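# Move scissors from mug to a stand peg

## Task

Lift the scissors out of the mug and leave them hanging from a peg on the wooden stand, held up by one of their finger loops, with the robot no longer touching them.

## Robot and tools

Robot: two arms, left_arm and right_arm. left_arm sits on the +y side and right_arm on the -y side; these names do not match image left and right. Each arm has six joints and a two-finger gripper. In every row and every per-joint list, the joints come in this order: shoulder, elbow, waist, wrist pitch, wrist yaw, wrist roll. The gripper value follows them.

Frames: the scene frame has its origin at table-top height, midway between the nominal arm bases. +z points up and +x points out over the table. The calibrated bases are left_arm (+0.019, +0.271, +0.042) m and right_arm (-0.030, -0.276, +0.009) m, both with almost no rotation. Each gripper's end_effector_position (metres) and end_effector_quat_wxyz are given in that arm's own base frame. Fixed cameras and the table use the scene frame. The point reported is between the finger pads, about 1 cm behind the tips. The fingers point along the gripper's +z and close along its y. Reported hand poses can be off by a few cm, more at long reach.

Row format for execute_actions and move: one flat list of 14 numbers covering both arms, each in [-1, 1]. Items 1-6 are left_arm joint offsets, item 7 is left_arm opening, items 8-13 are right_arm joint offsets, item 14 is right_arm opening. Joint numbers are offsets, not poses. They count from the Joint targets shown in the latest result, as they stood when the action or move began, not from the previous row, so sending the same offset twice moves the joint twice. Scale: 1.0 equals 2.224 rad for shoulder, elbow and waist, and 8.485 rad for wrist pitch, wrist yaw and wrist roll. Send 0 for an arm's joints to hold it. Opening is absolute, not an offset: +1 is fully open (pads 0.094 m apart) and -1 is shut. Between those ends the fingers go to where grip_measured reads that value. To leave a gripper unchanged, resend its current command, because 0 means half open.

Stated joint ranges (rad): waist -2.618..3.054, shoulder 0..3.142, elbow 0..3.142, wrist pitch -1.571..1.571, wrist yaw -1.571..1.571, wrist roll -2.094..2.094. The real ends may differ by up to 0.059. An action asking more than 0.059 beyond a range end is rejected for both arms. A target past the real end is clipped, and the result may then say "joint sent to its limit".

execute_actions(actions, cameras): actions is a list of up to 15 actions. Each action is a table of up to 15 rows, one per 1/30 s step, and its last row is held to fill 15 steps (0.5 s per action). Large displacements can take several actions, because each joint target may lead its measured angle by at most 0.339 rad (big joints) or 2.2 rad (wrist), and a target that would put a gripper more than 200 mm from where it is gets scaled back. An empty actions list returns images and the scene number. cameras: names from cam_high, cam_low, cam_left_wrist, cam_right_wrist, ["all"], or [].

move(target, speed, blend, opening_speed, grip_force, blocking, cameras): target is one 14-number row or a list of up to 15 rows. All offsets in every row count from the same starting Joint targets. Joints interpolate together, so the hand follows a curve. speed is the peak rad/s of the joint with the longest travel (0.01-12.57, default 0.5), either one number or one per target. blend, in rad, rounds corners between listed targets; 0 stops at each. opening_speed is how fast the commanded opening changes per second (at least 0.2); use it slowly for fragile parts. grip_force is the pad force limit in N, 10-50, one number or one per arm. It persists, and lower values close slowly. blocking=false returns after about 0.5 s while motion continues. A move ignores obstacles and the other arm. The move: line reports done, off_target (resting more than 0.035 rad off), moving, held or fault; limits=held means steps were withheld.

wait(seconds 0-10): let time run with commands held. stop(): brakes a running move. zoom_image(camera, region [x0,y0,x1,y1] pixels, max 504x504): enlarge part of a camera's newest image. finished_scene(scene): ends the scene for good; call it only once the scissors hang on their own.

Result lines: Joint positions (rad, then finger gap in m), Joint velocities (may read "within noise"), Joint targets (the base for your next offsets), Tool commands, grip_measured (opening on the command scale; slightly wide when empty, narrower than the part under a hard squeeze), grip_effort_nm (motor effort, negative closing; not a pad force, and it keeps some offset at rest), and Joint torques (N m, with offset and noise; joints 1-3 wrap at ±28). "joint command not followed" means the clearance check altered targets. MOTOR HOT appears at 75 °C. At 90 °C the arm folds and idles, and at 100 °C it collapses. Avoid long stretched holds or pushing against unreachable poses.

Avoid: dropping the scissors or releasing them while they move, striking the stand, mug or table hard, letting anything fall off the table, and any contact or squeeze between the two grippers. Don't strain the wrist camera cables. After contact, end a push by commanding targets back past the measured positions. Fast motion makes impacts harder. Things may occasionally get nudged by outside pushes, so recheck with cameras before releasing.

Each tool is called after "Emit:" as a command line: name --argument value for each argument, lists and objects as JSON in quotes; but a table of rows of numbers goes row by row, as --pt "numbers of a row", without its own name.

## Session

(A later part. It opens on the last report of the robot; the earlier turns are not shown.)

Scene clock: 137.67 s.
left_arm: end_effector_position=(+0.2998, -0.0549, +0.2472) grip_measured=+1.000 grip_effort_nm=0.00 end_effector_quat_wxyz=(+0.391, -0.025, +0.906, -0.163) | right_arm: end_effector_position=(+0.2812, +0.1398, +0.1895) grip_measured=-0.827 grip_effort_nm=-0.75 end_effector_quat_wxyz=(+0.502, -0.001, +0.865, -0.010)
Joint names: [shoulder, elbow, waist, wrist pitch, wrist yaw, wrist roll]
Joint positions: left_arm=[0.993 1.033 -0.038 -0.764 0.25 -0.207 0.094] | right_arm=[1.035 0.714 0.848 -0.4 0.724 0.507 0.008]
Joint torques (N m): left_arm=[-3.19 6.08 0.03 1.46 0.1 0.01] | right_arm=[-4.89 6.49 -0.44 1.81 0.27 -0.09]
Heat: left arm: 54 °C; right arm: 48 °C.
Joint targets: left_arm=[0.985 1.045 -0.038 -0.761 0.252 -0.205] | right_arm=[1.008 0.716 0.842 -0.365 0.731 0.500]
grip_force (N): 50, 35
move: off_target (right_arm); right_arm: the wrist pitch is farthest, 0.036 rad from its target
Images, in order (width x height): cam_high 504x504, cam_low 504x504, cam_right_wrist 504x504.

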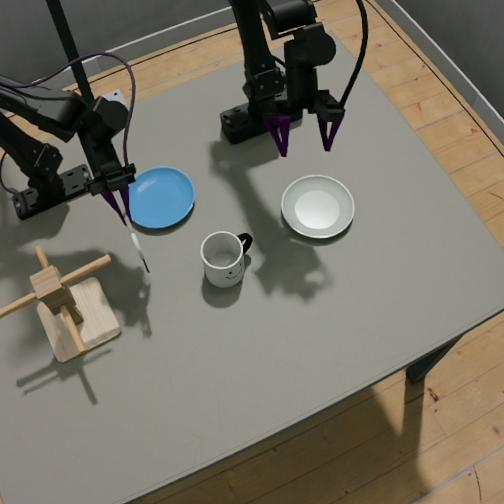

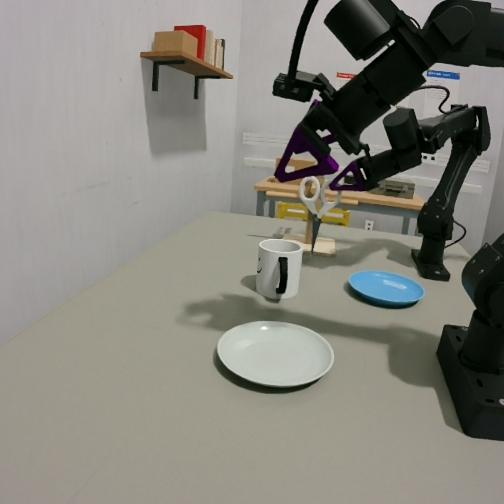

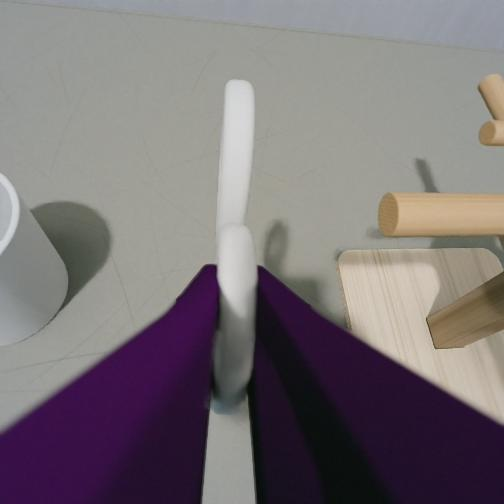

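Emit:
move --target '[0,0,0,0,0,0,1,-0.0814,-0.0364,-0.0283,-0.0069,-0.0075,-0.0055,-1]' --speed 0.3 --cameras '["cam_high","cam_low","cam_right_wrist"]'

Emit:
zoom_image --camera "cam_low" --region '[290, 165, 350, 225]'

Emit:
zoom_image --camera "cam_high" --region '[60, 180, 160, 280]'

Emit:
zoom_image --camera "cam_right_wrist" --region '[180, 40, 504, 364]'

Scene clock: 153.17 s.
left_arm: end_effector_position=(+0.2998, -0.0549, +0.2472) grip_measured=+1.000 grip_effort_nm=0.00 end_effector_quat_wxyz=(+0.391, -0.025, +0.906, -0.163) | right_arm: end_effector_position=(+0.2665, +0.1109, +0.1975) grip_measured=-0.827 grip_effort_nm=-0.74 end_effector_quat_wxyz=(+0.514, +0.008, +0.858, +0.011)
Joint names: [shoulder, elbow, waist, wrist pitch, wrist yaw, wrist roll]
Joint positions: left_arm=[0.993 1.033 -0.038 -0.764 0.25 -0.207 0.094] | right_arm=[0.843 0.638 0.785 -0.435 0.663 0.461 0.008]
Joint torques (N m): left_arm=[-3.23 6.04 0.08 1.45 0.1 0] | right_arm=[-2.47 6.23 -0.46 1.66 0.19 -0.11]
Heat: left arm: 54 °C; right arm: 48 °C.
Joint targets: left_arm=[0.985 1.045 -0.038 -0.761 0.252 -0.205] | right_arm=[0.827 0.635 0.779 -0.423 0.667 0.453]
grip_force (N): 50, 35
move: done
Images, in order (width x height): cam_high 504x504, cam_low 504x504, cam_right_wrist 504x504.

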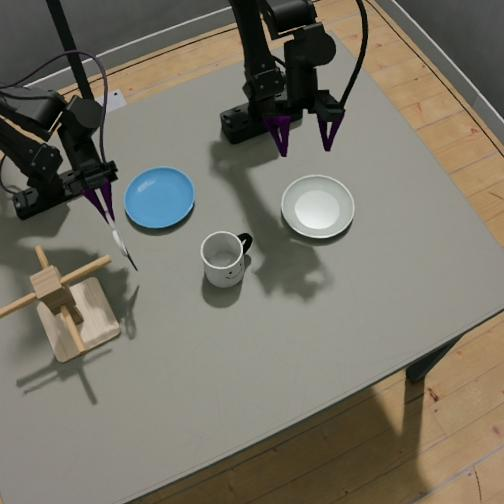

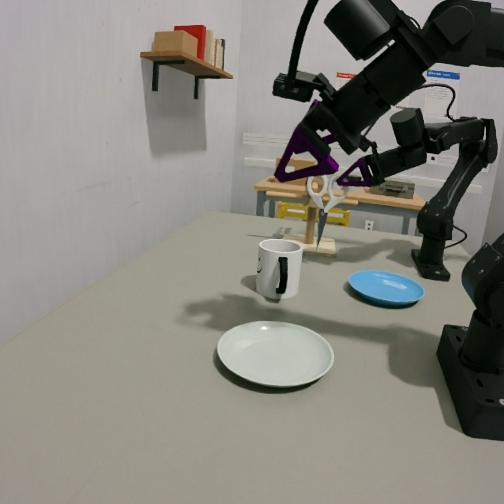

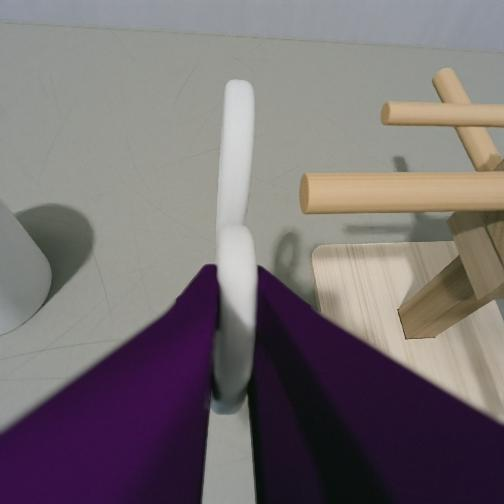

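Scaled by 8.400 from the camera's 504x504 image, which has a finer 720x720 frame.

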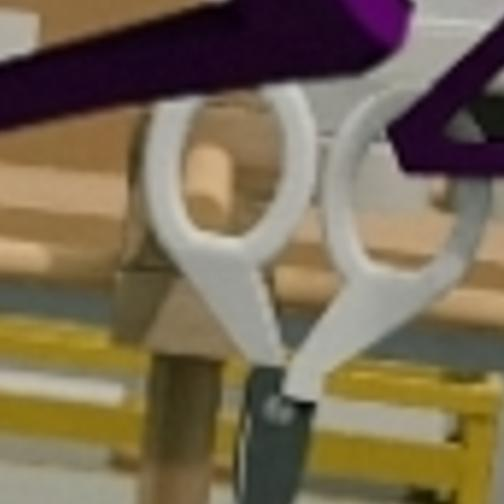

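Scaled by 5.040 from the camera's 504x504 image, which has a finer 720x720 frame.

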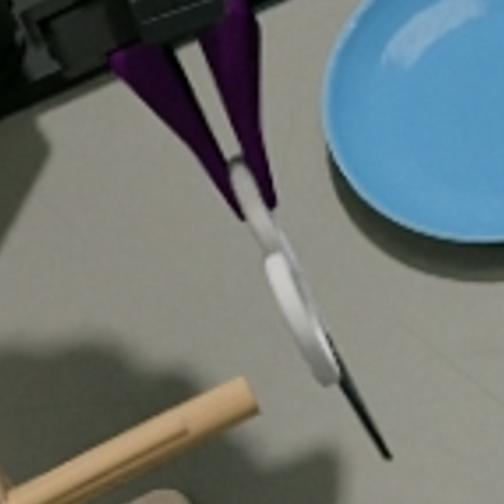

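Scaled by 1.556 from the camera's 504x504 image, which has a finer 720x720 frame.

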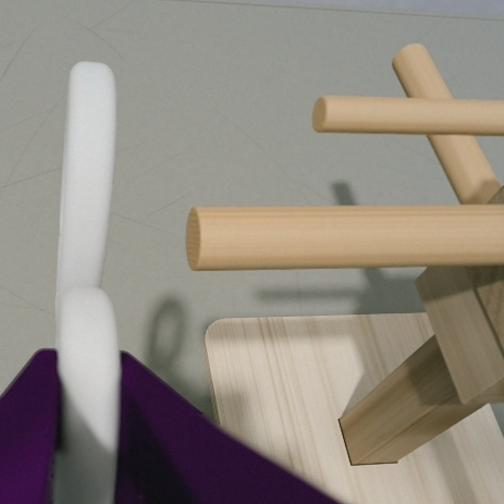

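Emit:
move --target '[0,0,0,0,0,0,1,-0.0083,-0.0024,-0.0243,0.0003,-0.0039,-0.0071,-1]' --speed 0.2 --cameras '["cam_high","cam_low","cam_right_wrist"]'

Emit:
zoom_image --camera "cam_low" --region '[290, 165, 350, 225]'

Emit:
zoom_image --camera "cam_high" --region '[60, 180, 160, 280]'

Emit:
zoom_image --camera "cam_right_wrist" --region '[180, 40, 504, 364]'

Scene clock: 168.97 s.
left_arm: end_effector_position=(+0.2998, -0.0549, +0.2472) grip_measured=+1.000 grip_effort_nm=0.00 end_effector_quat_wxyz=(+0.391, -0.025, +0.906, -0.163) | right_arm: end_effector_position=(+0.2696, +0.1005, +0.1968) grip_measured=-0.827 grip_effort_nm=-0.74 end_effector_quat_wxyz=(+0.512, -0.001, +0.859, -0.002)
Joint names: [shoulder, elbow, waist, wrist pitch, wrist yaw, wrist roll]
Joint positions: left_arm=[0.993 1.033 -0.038 -0.764 0.25 -0.207 0.094] | right_arm=[0.828 0.632 0.732 -0.435 0.63 0.401 0.008]
Joint torques (N m): left_arm=[-3.25 6.04 0.03 1.46 0.1 0.01] | right_arm=[-2.65 6.28 -0.53 1.72 0.16 -0.06]
Heat: left arm: 54 °C; right arm: 49 °C.
Joint targets: left_arm=[0.985 1.045 -0.038 -0.761 0.252 -0.205] | right_arm=[0.809 0.629 0.725 -0.420 0.634 0.393]
grip_force (N): 50, 35
move: done
Images, in order (width x height): cam_high 504x504, cam_low 504x504, cam_right_wrist 504x504.

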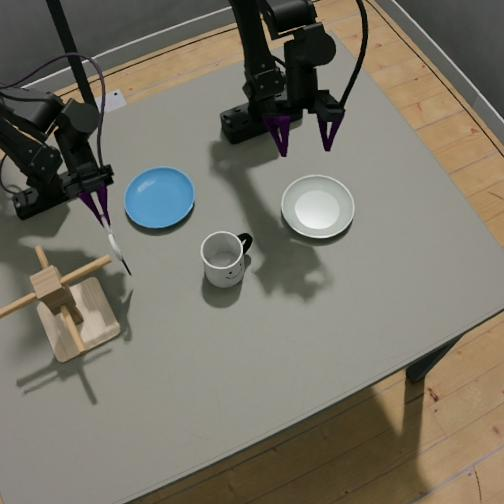

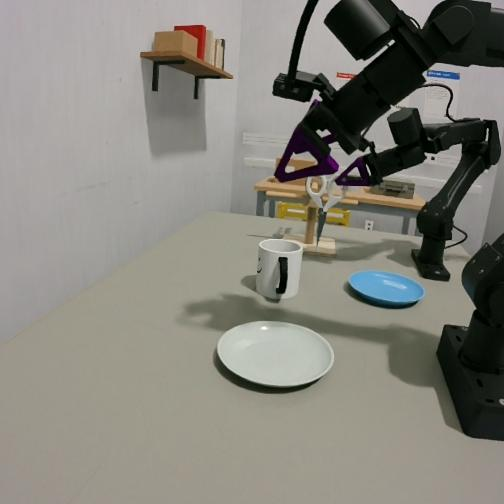

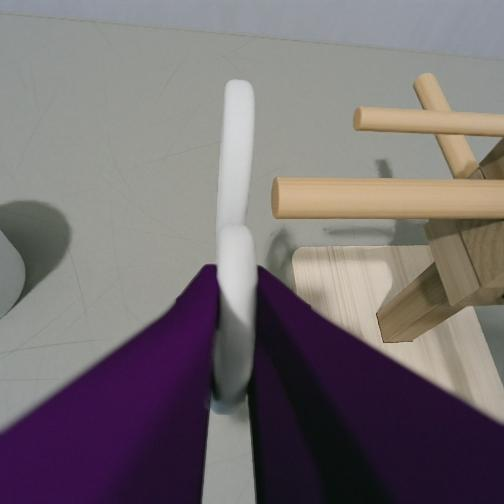

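Scaled by 8.400 from the camera's 504x504 image, which has a finer 720x720 frame.

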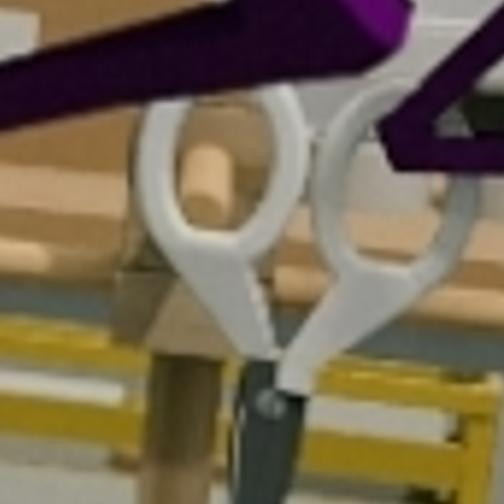

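Scaled by 5.040 from the camera's 504x504 image, which has a finer 720x720 frame.

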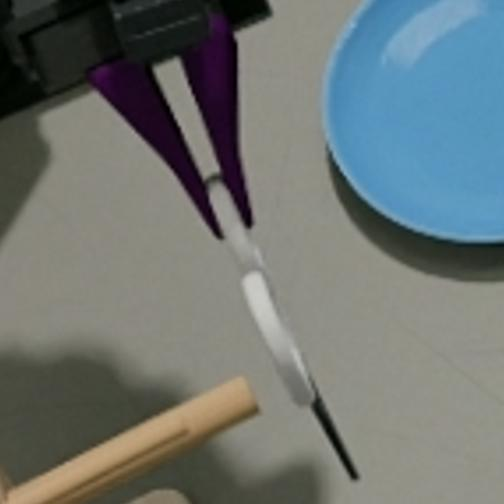

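Scaled by 1.556 from the camera's 504x504 image, which has a finer 720x720 frame.

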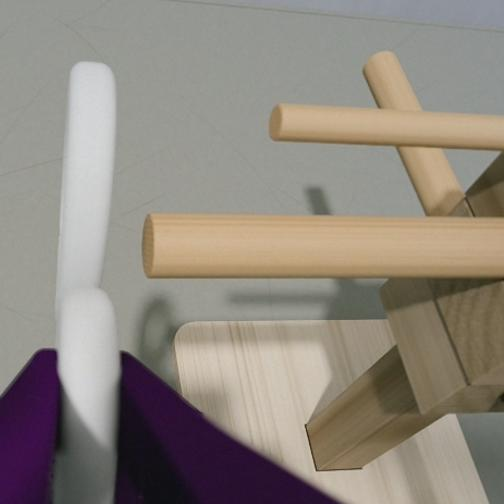

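Emit:
zoom_image --camera "cam_low" --region '[304, 172, 328, 196]'

Scaled by 21.000 from the camera's 504x504 image, which has a finer 720x720 frame.

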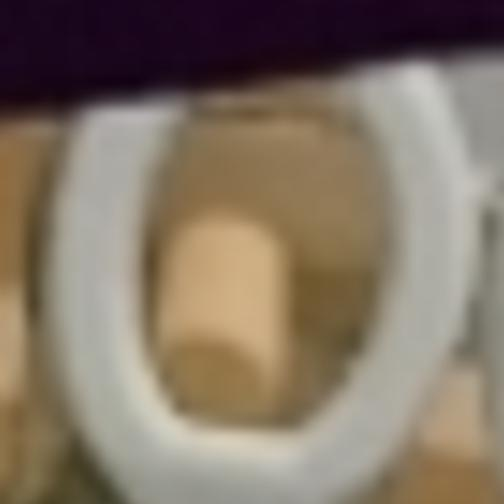

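Emit:
move --target '[0,0,0,0,0,0,1,0.0056,-0.0328,-0.0126,0.0117,-0.0029,-0.0020,-1]' --speed 0.2 --cameras '["cam_high","cam_low","cam_right_wrist"]'

Emit:
zoom_image --camera "cam_low" --region '[304, 172, 334, 202]'

Emit:
zoom_image --camera "cam_low" --region '[280, 160, 370, 270]'

Emit:
zoom_image --camera "cam_right_wrist" --region '[180, 40, 504, 364]'

Scene clock: 179.70 s.
left_arm: end_effector_position=(+0.2998, -0.0549, +0.2472) grip_measured=+1.000 grip_effort_nm=0.00 end_effector_quat_wxyz=(+0.391, -0.025, +0.906, -0.163) | right_arm: end_effector_position=(+0.2717, +0.0971, +0.1767) grip_measured=-0.827 grip_effort_nm=-0.74 end_effector_quat_wxyz=(+0.508, -0.002, +0.861, -0.004)
Joint names: [shoulder, elbow, waist, wrist pitch, wrist yaw, wrist roll]
Joint positions: left_arm=[0.993 1.033 -0.038 -0.764 0.25 -0.207 0.094] | right_arm=[0.828 0.558 0.704 -0.36 0.606 0.384 0.008]
Joint torques (N m): left_arm=[-3.23 6.06 0.03 1.45 0.1 0.01] | right_arm=[-1.61 6.39 -0.54 1.99 0.17 -0.09]
Heat: left arm: 54 °C; right arm: 49 °C.
Joint targets: left_arm=[0.985 1.045 -0.038 -0.761 0.252 -0.205] | right_arm=[0.821 0.556 0.697 -0.321 0.609 0.376]
grip_force (N): 50, 35
move: off_target (right_arm); right_arm: the wrist pitch is farthest, 0.040 rad from its target
Images, in order (width x height): cam_high 504x504, cam_low 504x504, cam_right_wrist 504x504.

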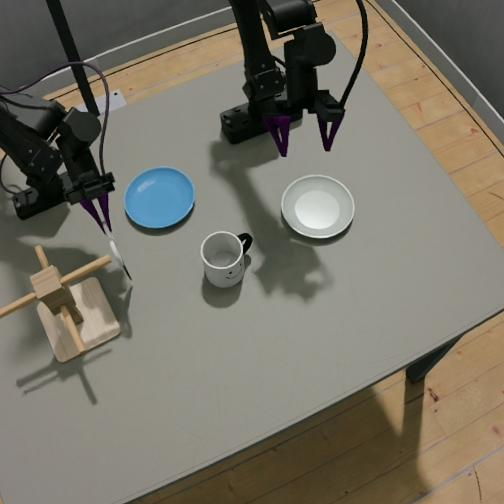

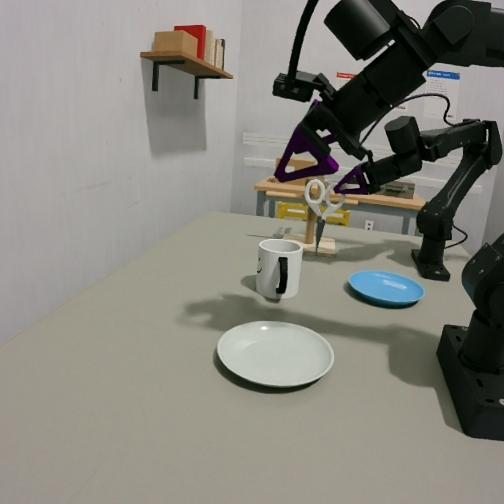

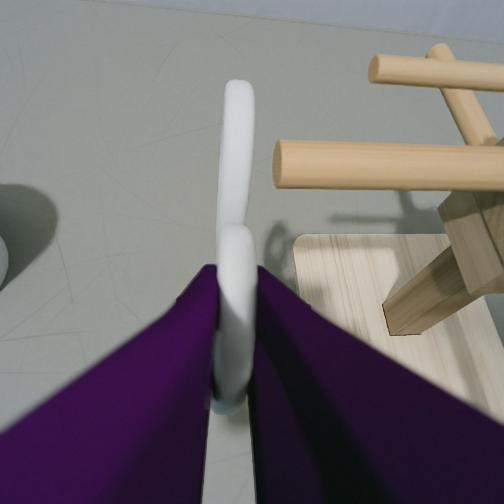

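Scaled by 16.800 from the camera's 504x504 image, which has a finer 720x720 frame.

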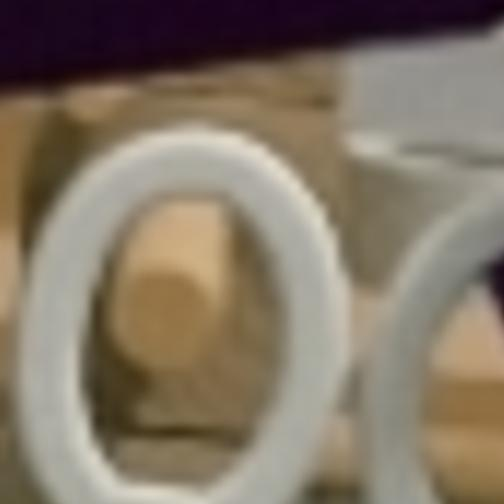

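Scaled by 4.582 from the camera's 504x504 image, which has a finer 720x720 frame.

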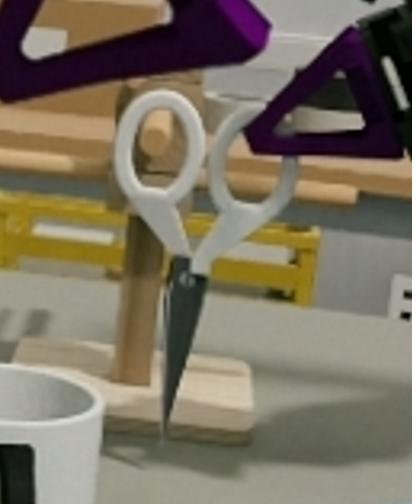

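Scaled by 1.556 from the camera's 504x504 image, which has a finer 720x720 frame.

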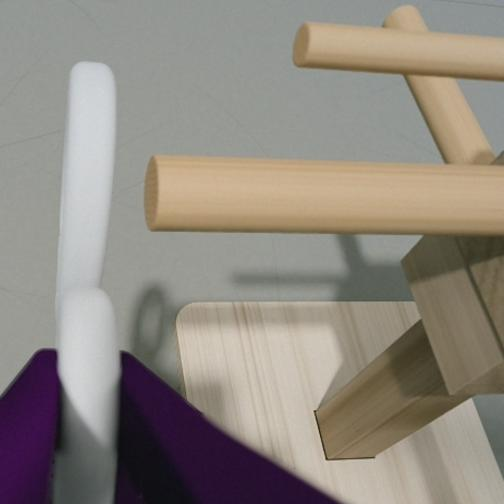

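Emit:
move --target '[0,0,0,0,0,0,1,-0.0449,-0.0249,-0.0755,0.0018,-0.0168,-0.0124,-1]' --speed 0.12 --cameras '["cam_high","cam_low","cam_right_wrist"]'

Emit:
zoom_image --camera "cam_low" --region '[304, 172, 334, 202]'

Emit:
zoom_image --camera "cam_low" --region '[280, 160, 370, 270]'

Emit:
zoom_image --camera "cam_right_wrist" --region '[180, 40, 504, 364]'

Emit:
zoom_image --camera "cam_high" --region '[60, 180, 160, 280]'

Scene clock: 188.13 s.
left_arm: end_effector_position=(+0.2998, -0.0549, +0.2472) grip_measured=+1.000 grip_effort_nm=0.00 end_effector_quat_wxyz=(+0.391, -0.025, +0.906, -0.163) | right_arm: end_effector_position=(+0.2733, +0.0687, +0.1704) grip_measured=-0.827 grip_effort_nm=-0.75 end_effector_quat_wxyz=(+0.505, -0.001, +0.863, -0.005)
Joint names: [shoulder, elbow, waist, wrist pitch, wrist yaw, wrist roll]
Joint positions: left_arm=[0.993 1.033 -0.038 -0.764 0.25 -0.207 0.094] | right_arm=[0.738 0.503 0.535 -0.347 0.468 0.279 0.008]
Joint torques (N m): left_arm=[-3.18 6.05 0.1 1.45 0.1 0] | right_arm=[-1.96 6.37 -0.53 2.07 0.11 -0.02]
Heat: left arm: 54 °C; right arm: 49 °C.
Joint targets: left_arm=[0.985 1.045 -0.038 -0.761 0.252 -0.205] | right_arm=[0.721 0.501 0.529 -0.306 0.467 0.271]
grip_force (N): 50, 35
move: off_target (right_arm); right_arm: the wrist pitch is farthest, 0.042 rad from its target
Images, in order (width x height): cam_high 504x504, cam_low 504x504, cam_right_wrist 504x504.

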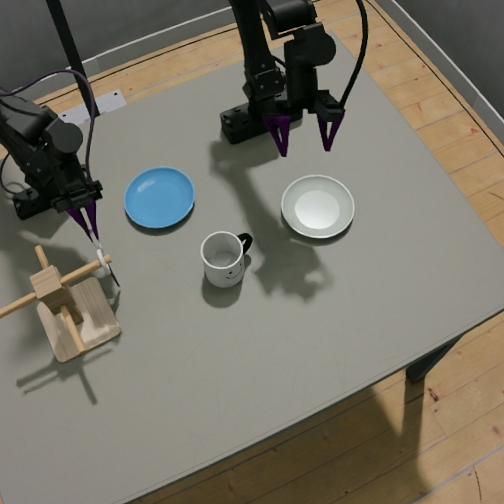

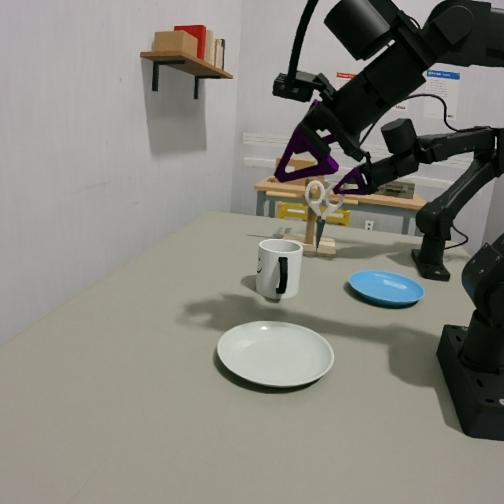

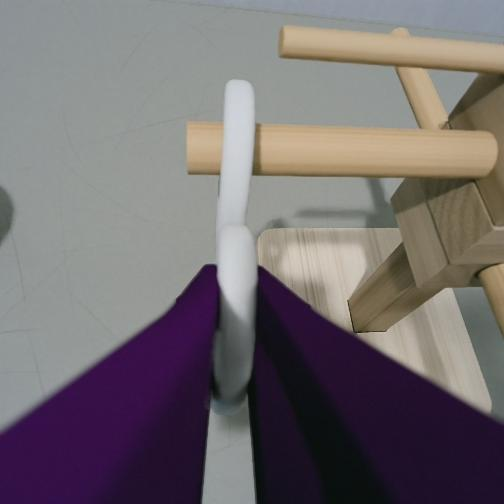

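Scaled by 16.800 from the camera's 504x504 image, which has a finer 720x720 frame.

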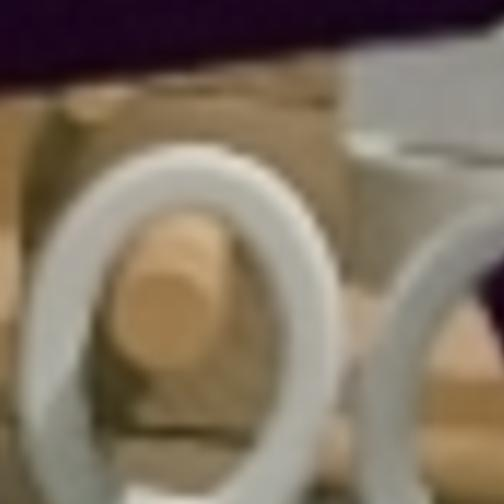

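Scaled by 4.582 from the camera's 504x504 image, which has a finer 720x720 frame.

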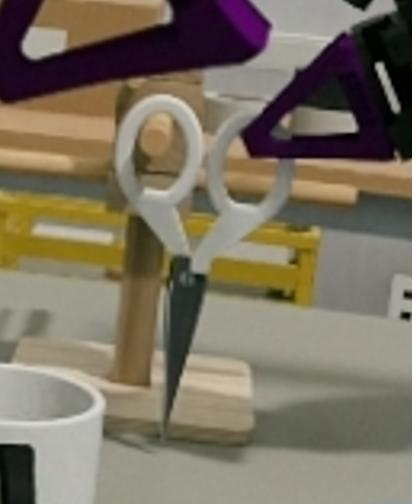

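Scaled by 1.556 from the camera's 504x504 image, which has a finer 720x720 frame.

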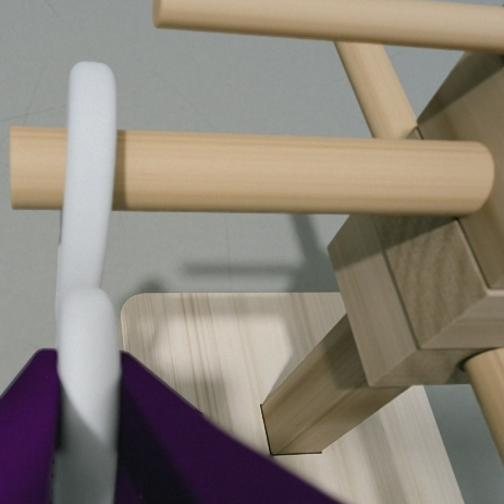

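Scaled by 5.040 from the camera's 504x504 image, which has a finer 720x720 frame.

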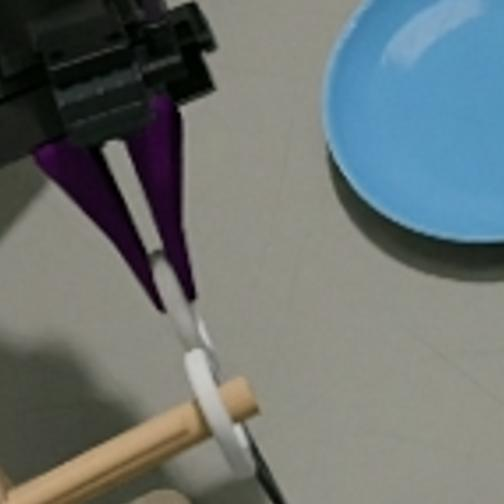

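Emit:
zoom_image --camera "cam_low" --region '[296, 236, 336, 276]'

Emit:
zoom_image --camera "cam_high" --region '[80, 230, 140, 290]'

Scaled by 12.600 from the camera's 504x504 image, which has a finer 720x720 frame.

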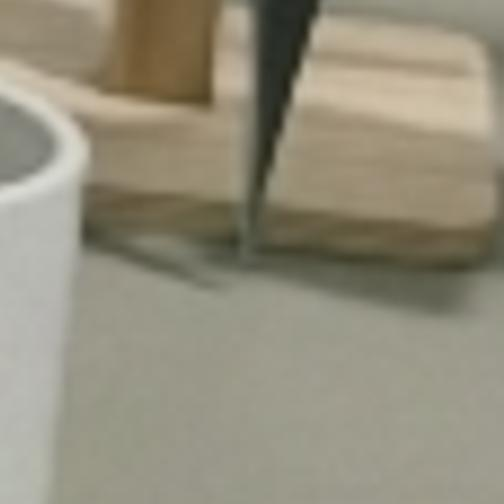

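Scaled by 8.400 from the camera's 504x504 image, which has a finer 720x720 frame.

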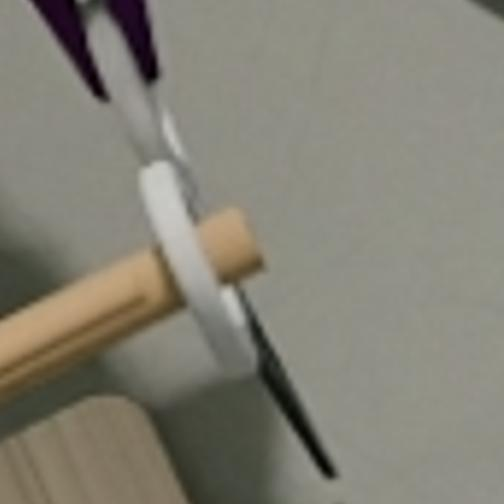

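Emit:
move --target '[0,0,0,0,0,0,1,0.0081,0,-0.009,0,0,0,-1]' --speed 0.1 --cameras '["cam_high","cam_low","cam_right_wrist"]'

Emit:
zoom_image --camera "cam_low" --region '[304, 172, 334, 202]'

Emit:
zoom_image --camera "cam_low" --region '[296, 236, 336, 276]'

Emit:
zoom_image --camera "cam_right_wrist" --region '[180, 40, 504, 364]'

Scene clock: 195.80 s.
left_arm: end_effector_position=(+0.2998, -0.0549, +0.2472) grip_measured=+1.000 grip_effort_nm=0.00 end_effector_quat_wxyz=(+0.391, -0.025, +0.906, -0.163) | right_arm: end_effector_position=(+0.2746, +0.0636, +0.1704) grip_measured=-0.827 grip_effort_nm=-0.74 end_effector_quat_wxyz=(+0.504, +0.007, +0.863, -0.009)
Joint names: [shoulder, elbow, waist, wrist pitch, wrist yaw, wrist roll]
Joint positions: left_arm=[0.993 1.033 -0.038 -0.764 0.25 -0.207 0.094] | right_arm=[0.738 0.503 0.516 -0.347 0.467 0.278 0.008]
Joint torques (N m): left_arm=[-3.22 6.08 0.06 1.45 0.1 0] | right_arm=[-0.42 6.34 -0.5 2.08 0.11 -0.09]
Heat: left arm: 54 °C; right arm: 50 °C.
Joint targets: left_arm=[0.985 1.045 -0.038 -0.761 0.252 -0.205] | right_arm=[0.739 0.501 0.509 -0.306 0.467 0.271]
grip_force (N): 50, 35
move: off_target (right_arm); right_arm: the wrist pitch is farthest, 0.041 rad from its target
Images, in order (width x height): cam_high 504x504, cam_low 504x504, cam_right_wrist 504x504.

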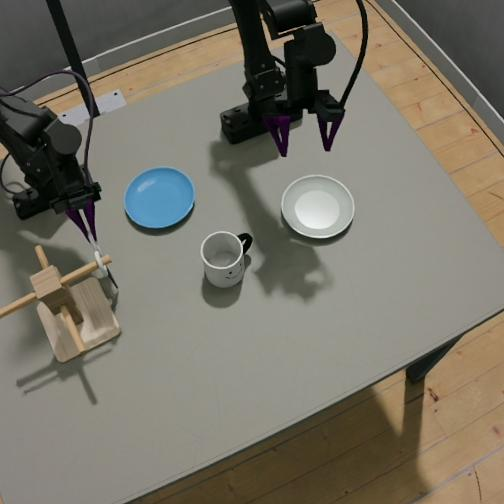

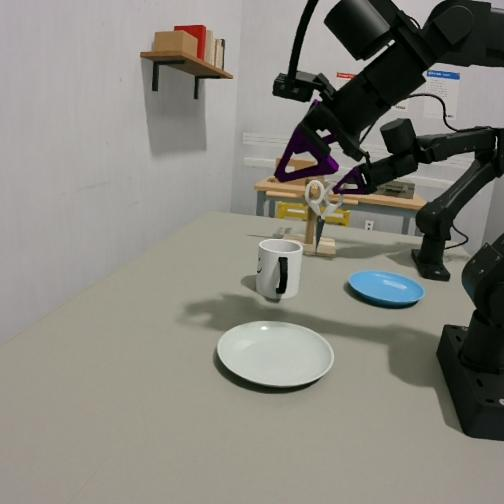

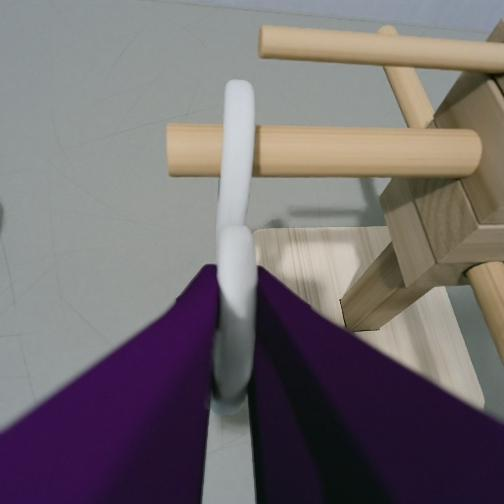

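Scaled by 16.800 from the camera's 504x504 image, which has a finer 720x720 frame.

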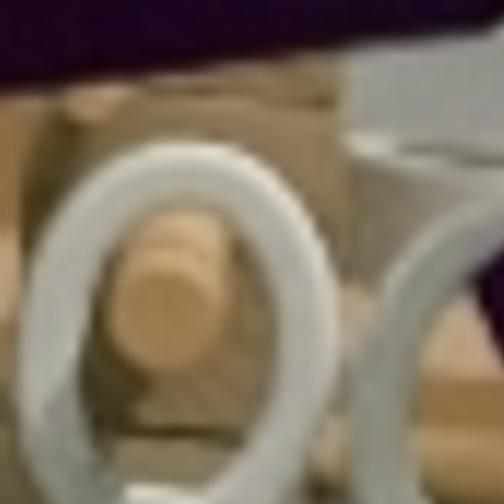

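Scaled by 12.600 from the camera's 504x504 image, which has a finer 720x720 frame.

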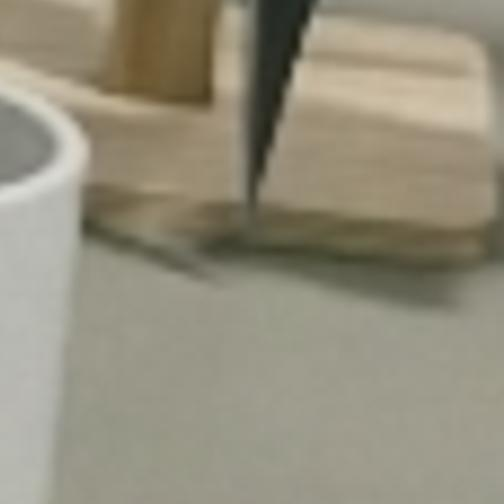

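Scaled by 1.556 from the camera's 504x504 image, which has a finer 720x720 frame.

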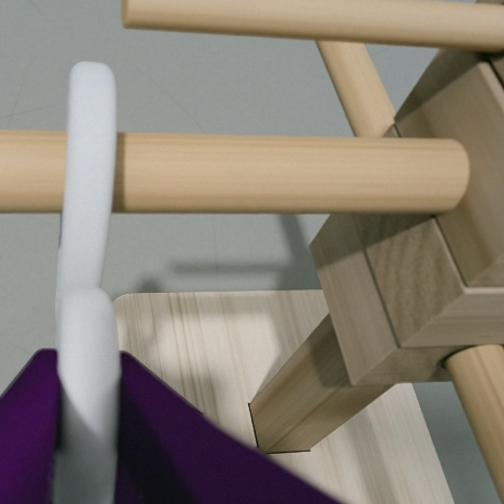

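Emit:
move --target '[0,0,0,0,0,0,1,0.0157,0,0,0.001,0,0,-1]' --speed 0.1 --cameras '["cam_low","cam_right_wrist"]'

Emit:
zoom_image --camera "cam_low" --region '[304, 172, 334, 202]'

Emit:
zoom_image --camera "cam_low" --region '[296, 236, 336, 276]'

Scene clock: 197.93 s.
left_arm: end_effector_position=(+0.2998, -0.0549, +0.2472) grip_measured=+1.000 grip_effort_nm=0.00 end_effector_quat_wxyz=(+0.391, -0.025, +0.906, -0.163) | right_arm: end_effector_position=(+0.2781, +0.0655, +0.1653) grip_measured=-0.827 grip_effort_nm=-0.74 end_effector_quat_wxyz=(+0.498, +0.006, +0.867, -0.013)
Joint names: [shoulder, elbow, waist, wrist pitch, wrist yaw, wrist roll]
Joint positions: left_arm=[0.993 1.033 -0.038 -0.764 0.25 -0.207 0.094] | right_arm=[0.772 0.503 0.516 -0.329 0.467 0.278 0.008]
Joint torques (N m): left_arm=[-3.21 6.04 0.02 1.45 0.1 0] | right_arm=[-0.58 6.35 -0.51 1.97 0.11 -0.1]
Heat: left arm: 54 °C; right arm: 51 °C.
Joint targets: left_arm=[0.985 1.045 -0.038 -0.761 0.252 -0.205] | right_arm=[0.775 0.501 0.509 -0.297 0.467 0.271]
grip_force (N): 50, 35
move: done
Images, in order (width x height): cam_low 504x504, cam_right_wrist 504x504.

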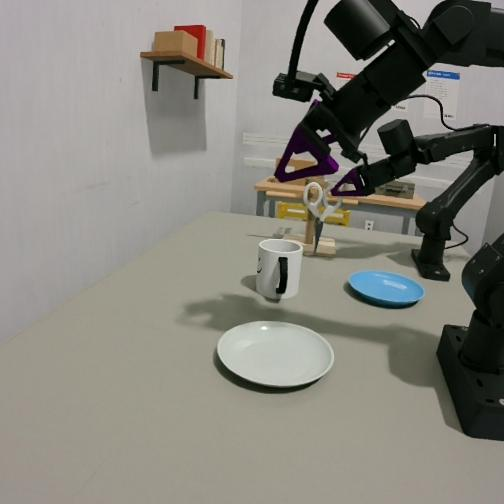

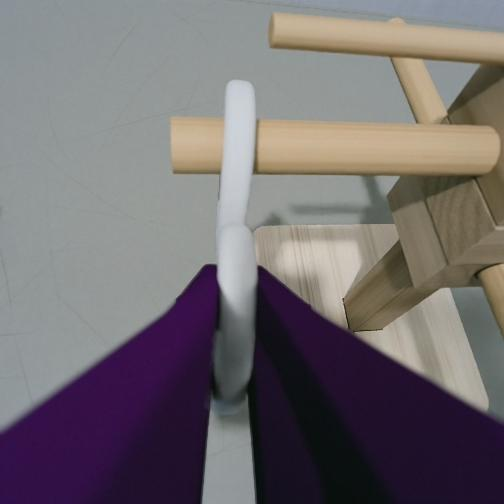

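Scaled by 16.800 from the camera's 504x504 image, which has a finer 720x720 frame.

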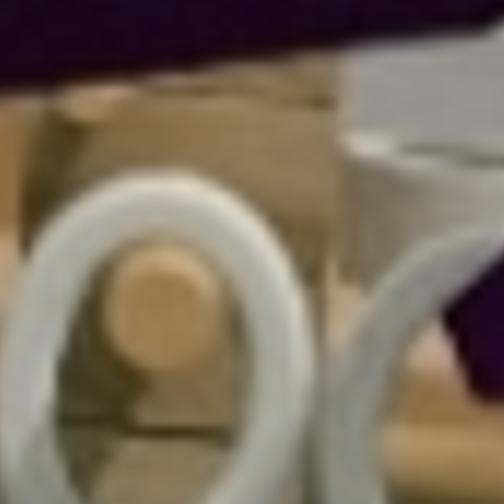

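Scaled by 12.600 from the camera's 504x504 image, which has a finer 720x720 frame.

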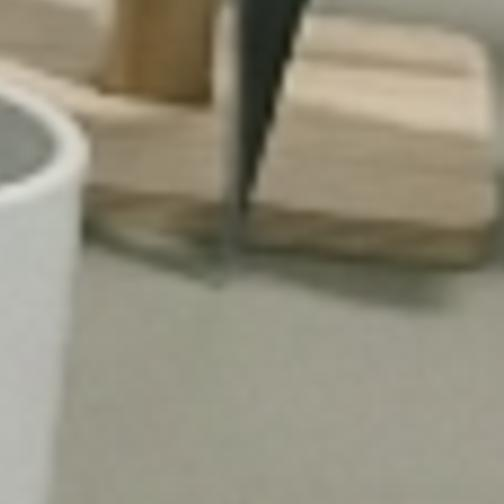

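Emit:
move --target '[0,0,0,0,0,0,1,0.001,0,0,0,0,0,-0.1]' --speed 0.1 --opening_speed 0.4 --cameras '["cam_low","cam_right_wrist","cam_high"]'

Emit:
zoom_image --camera "cam_low" --region '[280, 160, 370, 270]'

Emit:
zoom_image --camera "cam_low" --region '[296, 236, 336, 276]'

Scene clock: 202.43 s.
left_arm: end_effector_position=(+0.2998, -0.0549, +0.2472) grip_measured=+1.000 grip_effort_nm=0.00 end_effector_quat_wxyz=(+0.391, -0.025, +0.906, -0.163) | right_arm: end_effector_position=(+0.2789, +0.0659, +0.1654) grip_measured=-0.103 grip_effort_nm=0.14 end_effector_quat_wxyz=(+0.499, +0.006, +0.866, -0.012)
Joint names: [shoulder, elbow, waist, wrist pitch, wrist yaw, wrist roll]
Joint positions: left_arm=[0.993 1.033 -0.038 -0.764 0.25 -0.207 0.094] | right_arm=[0.776 0.503 0.516 -0.324 0.467 0.278 0.042]
Joint torques (N m): left_arm=[-3.21 6.06 0.05 1.48 0.11 0] | right_arm=[-0.77 6.35 -0.53 1.9 0.1 -0.09]
Heat: left arm: 54 °C; right arm: 51 °C.
Joint targets: left_arm=[0.985 1.045 -0.038 -0.761 0.252 -0.205] | right_arm=[0.776 0.501 0.509 -0.298 0.467 0.271]
grip_force (N): 50, 35
move: done
Images, in order (width x height): cam_high 504x504, cam_low 504x504, cam_right_wrist 504x504.

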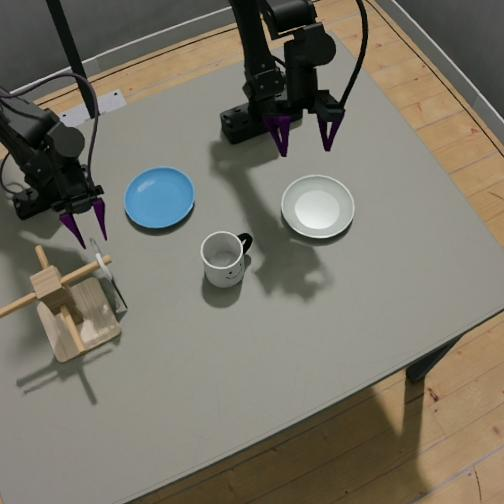

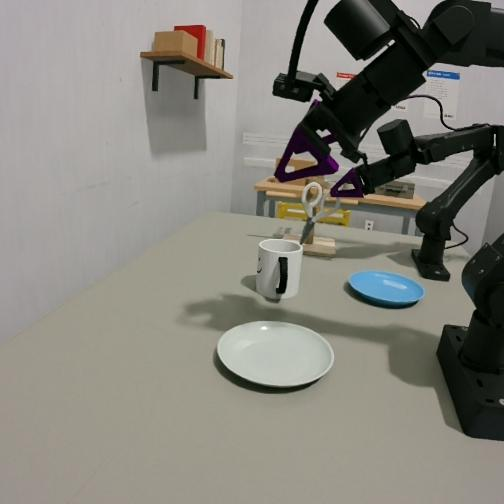

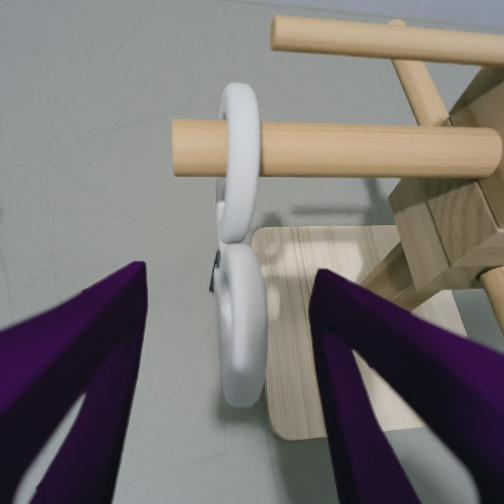

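Scaled by 4.582 from the camera's 504x504 image, which has a finer 720x720 frame.

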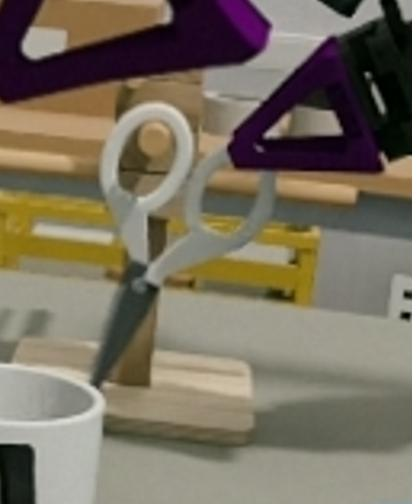

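Scaled by 12.600 from the camera's 504x504 image, which has a finer 720x720 frame.

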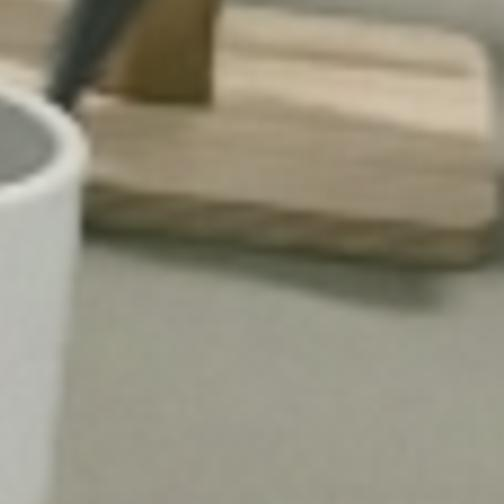

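Emit:
move --target '[0,0,0,0,0,0,1,-0.0995,0.0423,0.0949,-0.0415,0.0176,0.0164,-0.1]' --speed 0.35 --cameras '["cam_low","cam_right_wrist","cam_high"]'

Emit:
zoom_image --camera "cam_low" --region '[280, 160, 370, 270]'

Emit:
zoom_image --camera "cam_high" --region '[60, 220, 160, 320]'

Scene clock: 208.13 s.
left_arm: end_effector_position=(+0.2998, -0.0549, +0.2472) grip_measured=+1.000 grip_effort_nm=0.00 end_effector_quat_wxyz=(+0.391, -0.025, +0.906, -0.163) | right_arm: end_effector_position=(+0.2297, +0.0657, +0.1864) grip_measured=-0.103 grip_effort_nm=0.14 end_effector_quat_wxyz=(+0.500, -0.006, +0.866, -0.001)
Joint names: [shoulder, elbow, waist, wrist pitch, wrist yaw, wrist roll]
Joint positions: left_arm=[0.993 1.033 -0.038 -0.764 0.25 -0.207 0.094] | right_arm=[0.566 0.562 0.714 -0.648 0.599 0.397 0.042]
Joint torques (N m): left_arm=[-3.19 6.06 0.09 1.45 0.11 -0.01] | right_arm=[0.03 8.72 0.61 1.52 0.31 0.18]
Heat: left arm: 54 °C; right arm: 50 °C.
Joint targets: left_arm=[0.985 1.045 -0.038 -0.761 0.252 -0.205] | right_arm=[0.555 0.595 0.720 -0.650 0.616 0.410]
grip_force (N): 50, 35
move: done
Images, in order (width x height): cam_high 504x504, cam_low 504x504, cam_right_wrist 504x504.

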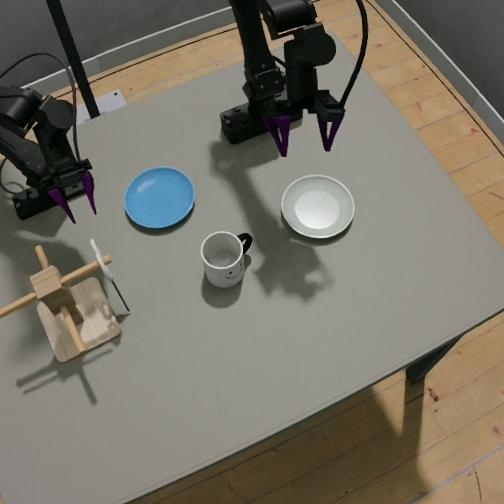

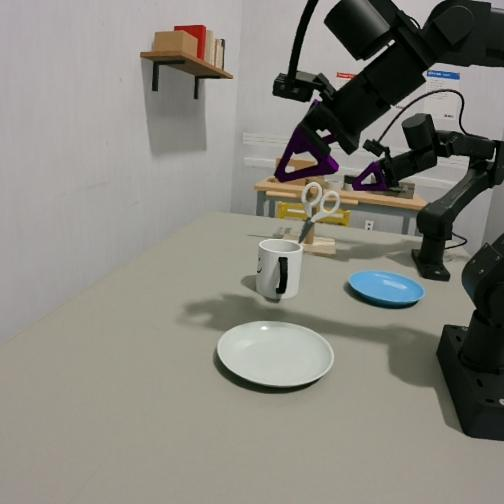

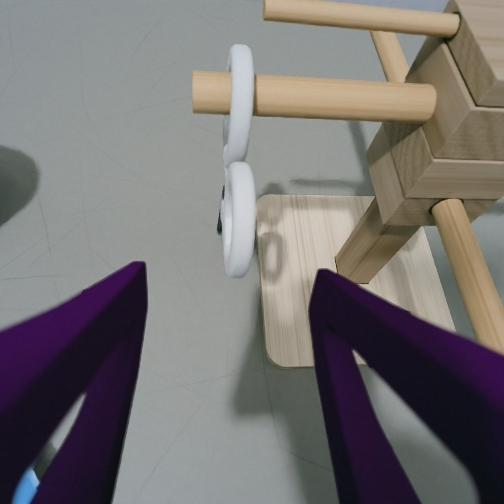

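Scaled by 4.582 from the camera's 504x504 image, which has a finer 720x720 frame.

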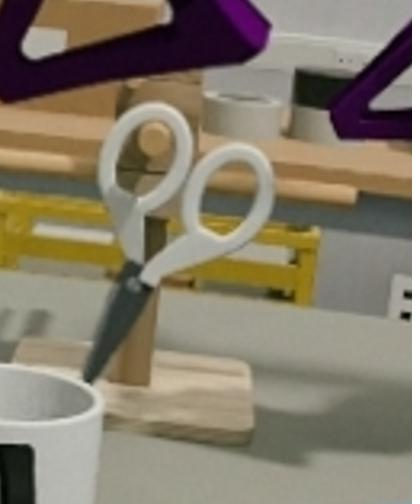

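Scaled by 5.040 from the camera's 504x504 image, which has a finer 720x720 frame.

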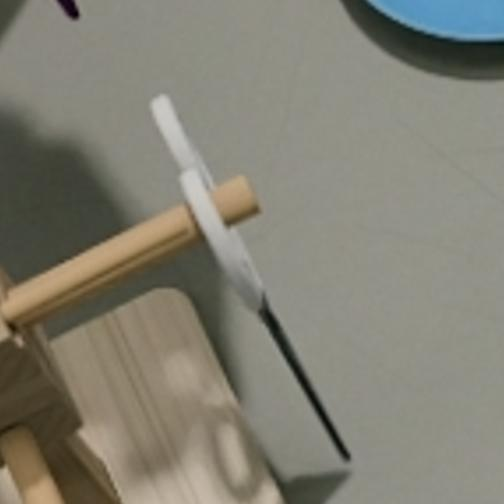

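Emit:
finished_scene --scene 1

The scene is finished: the task was done.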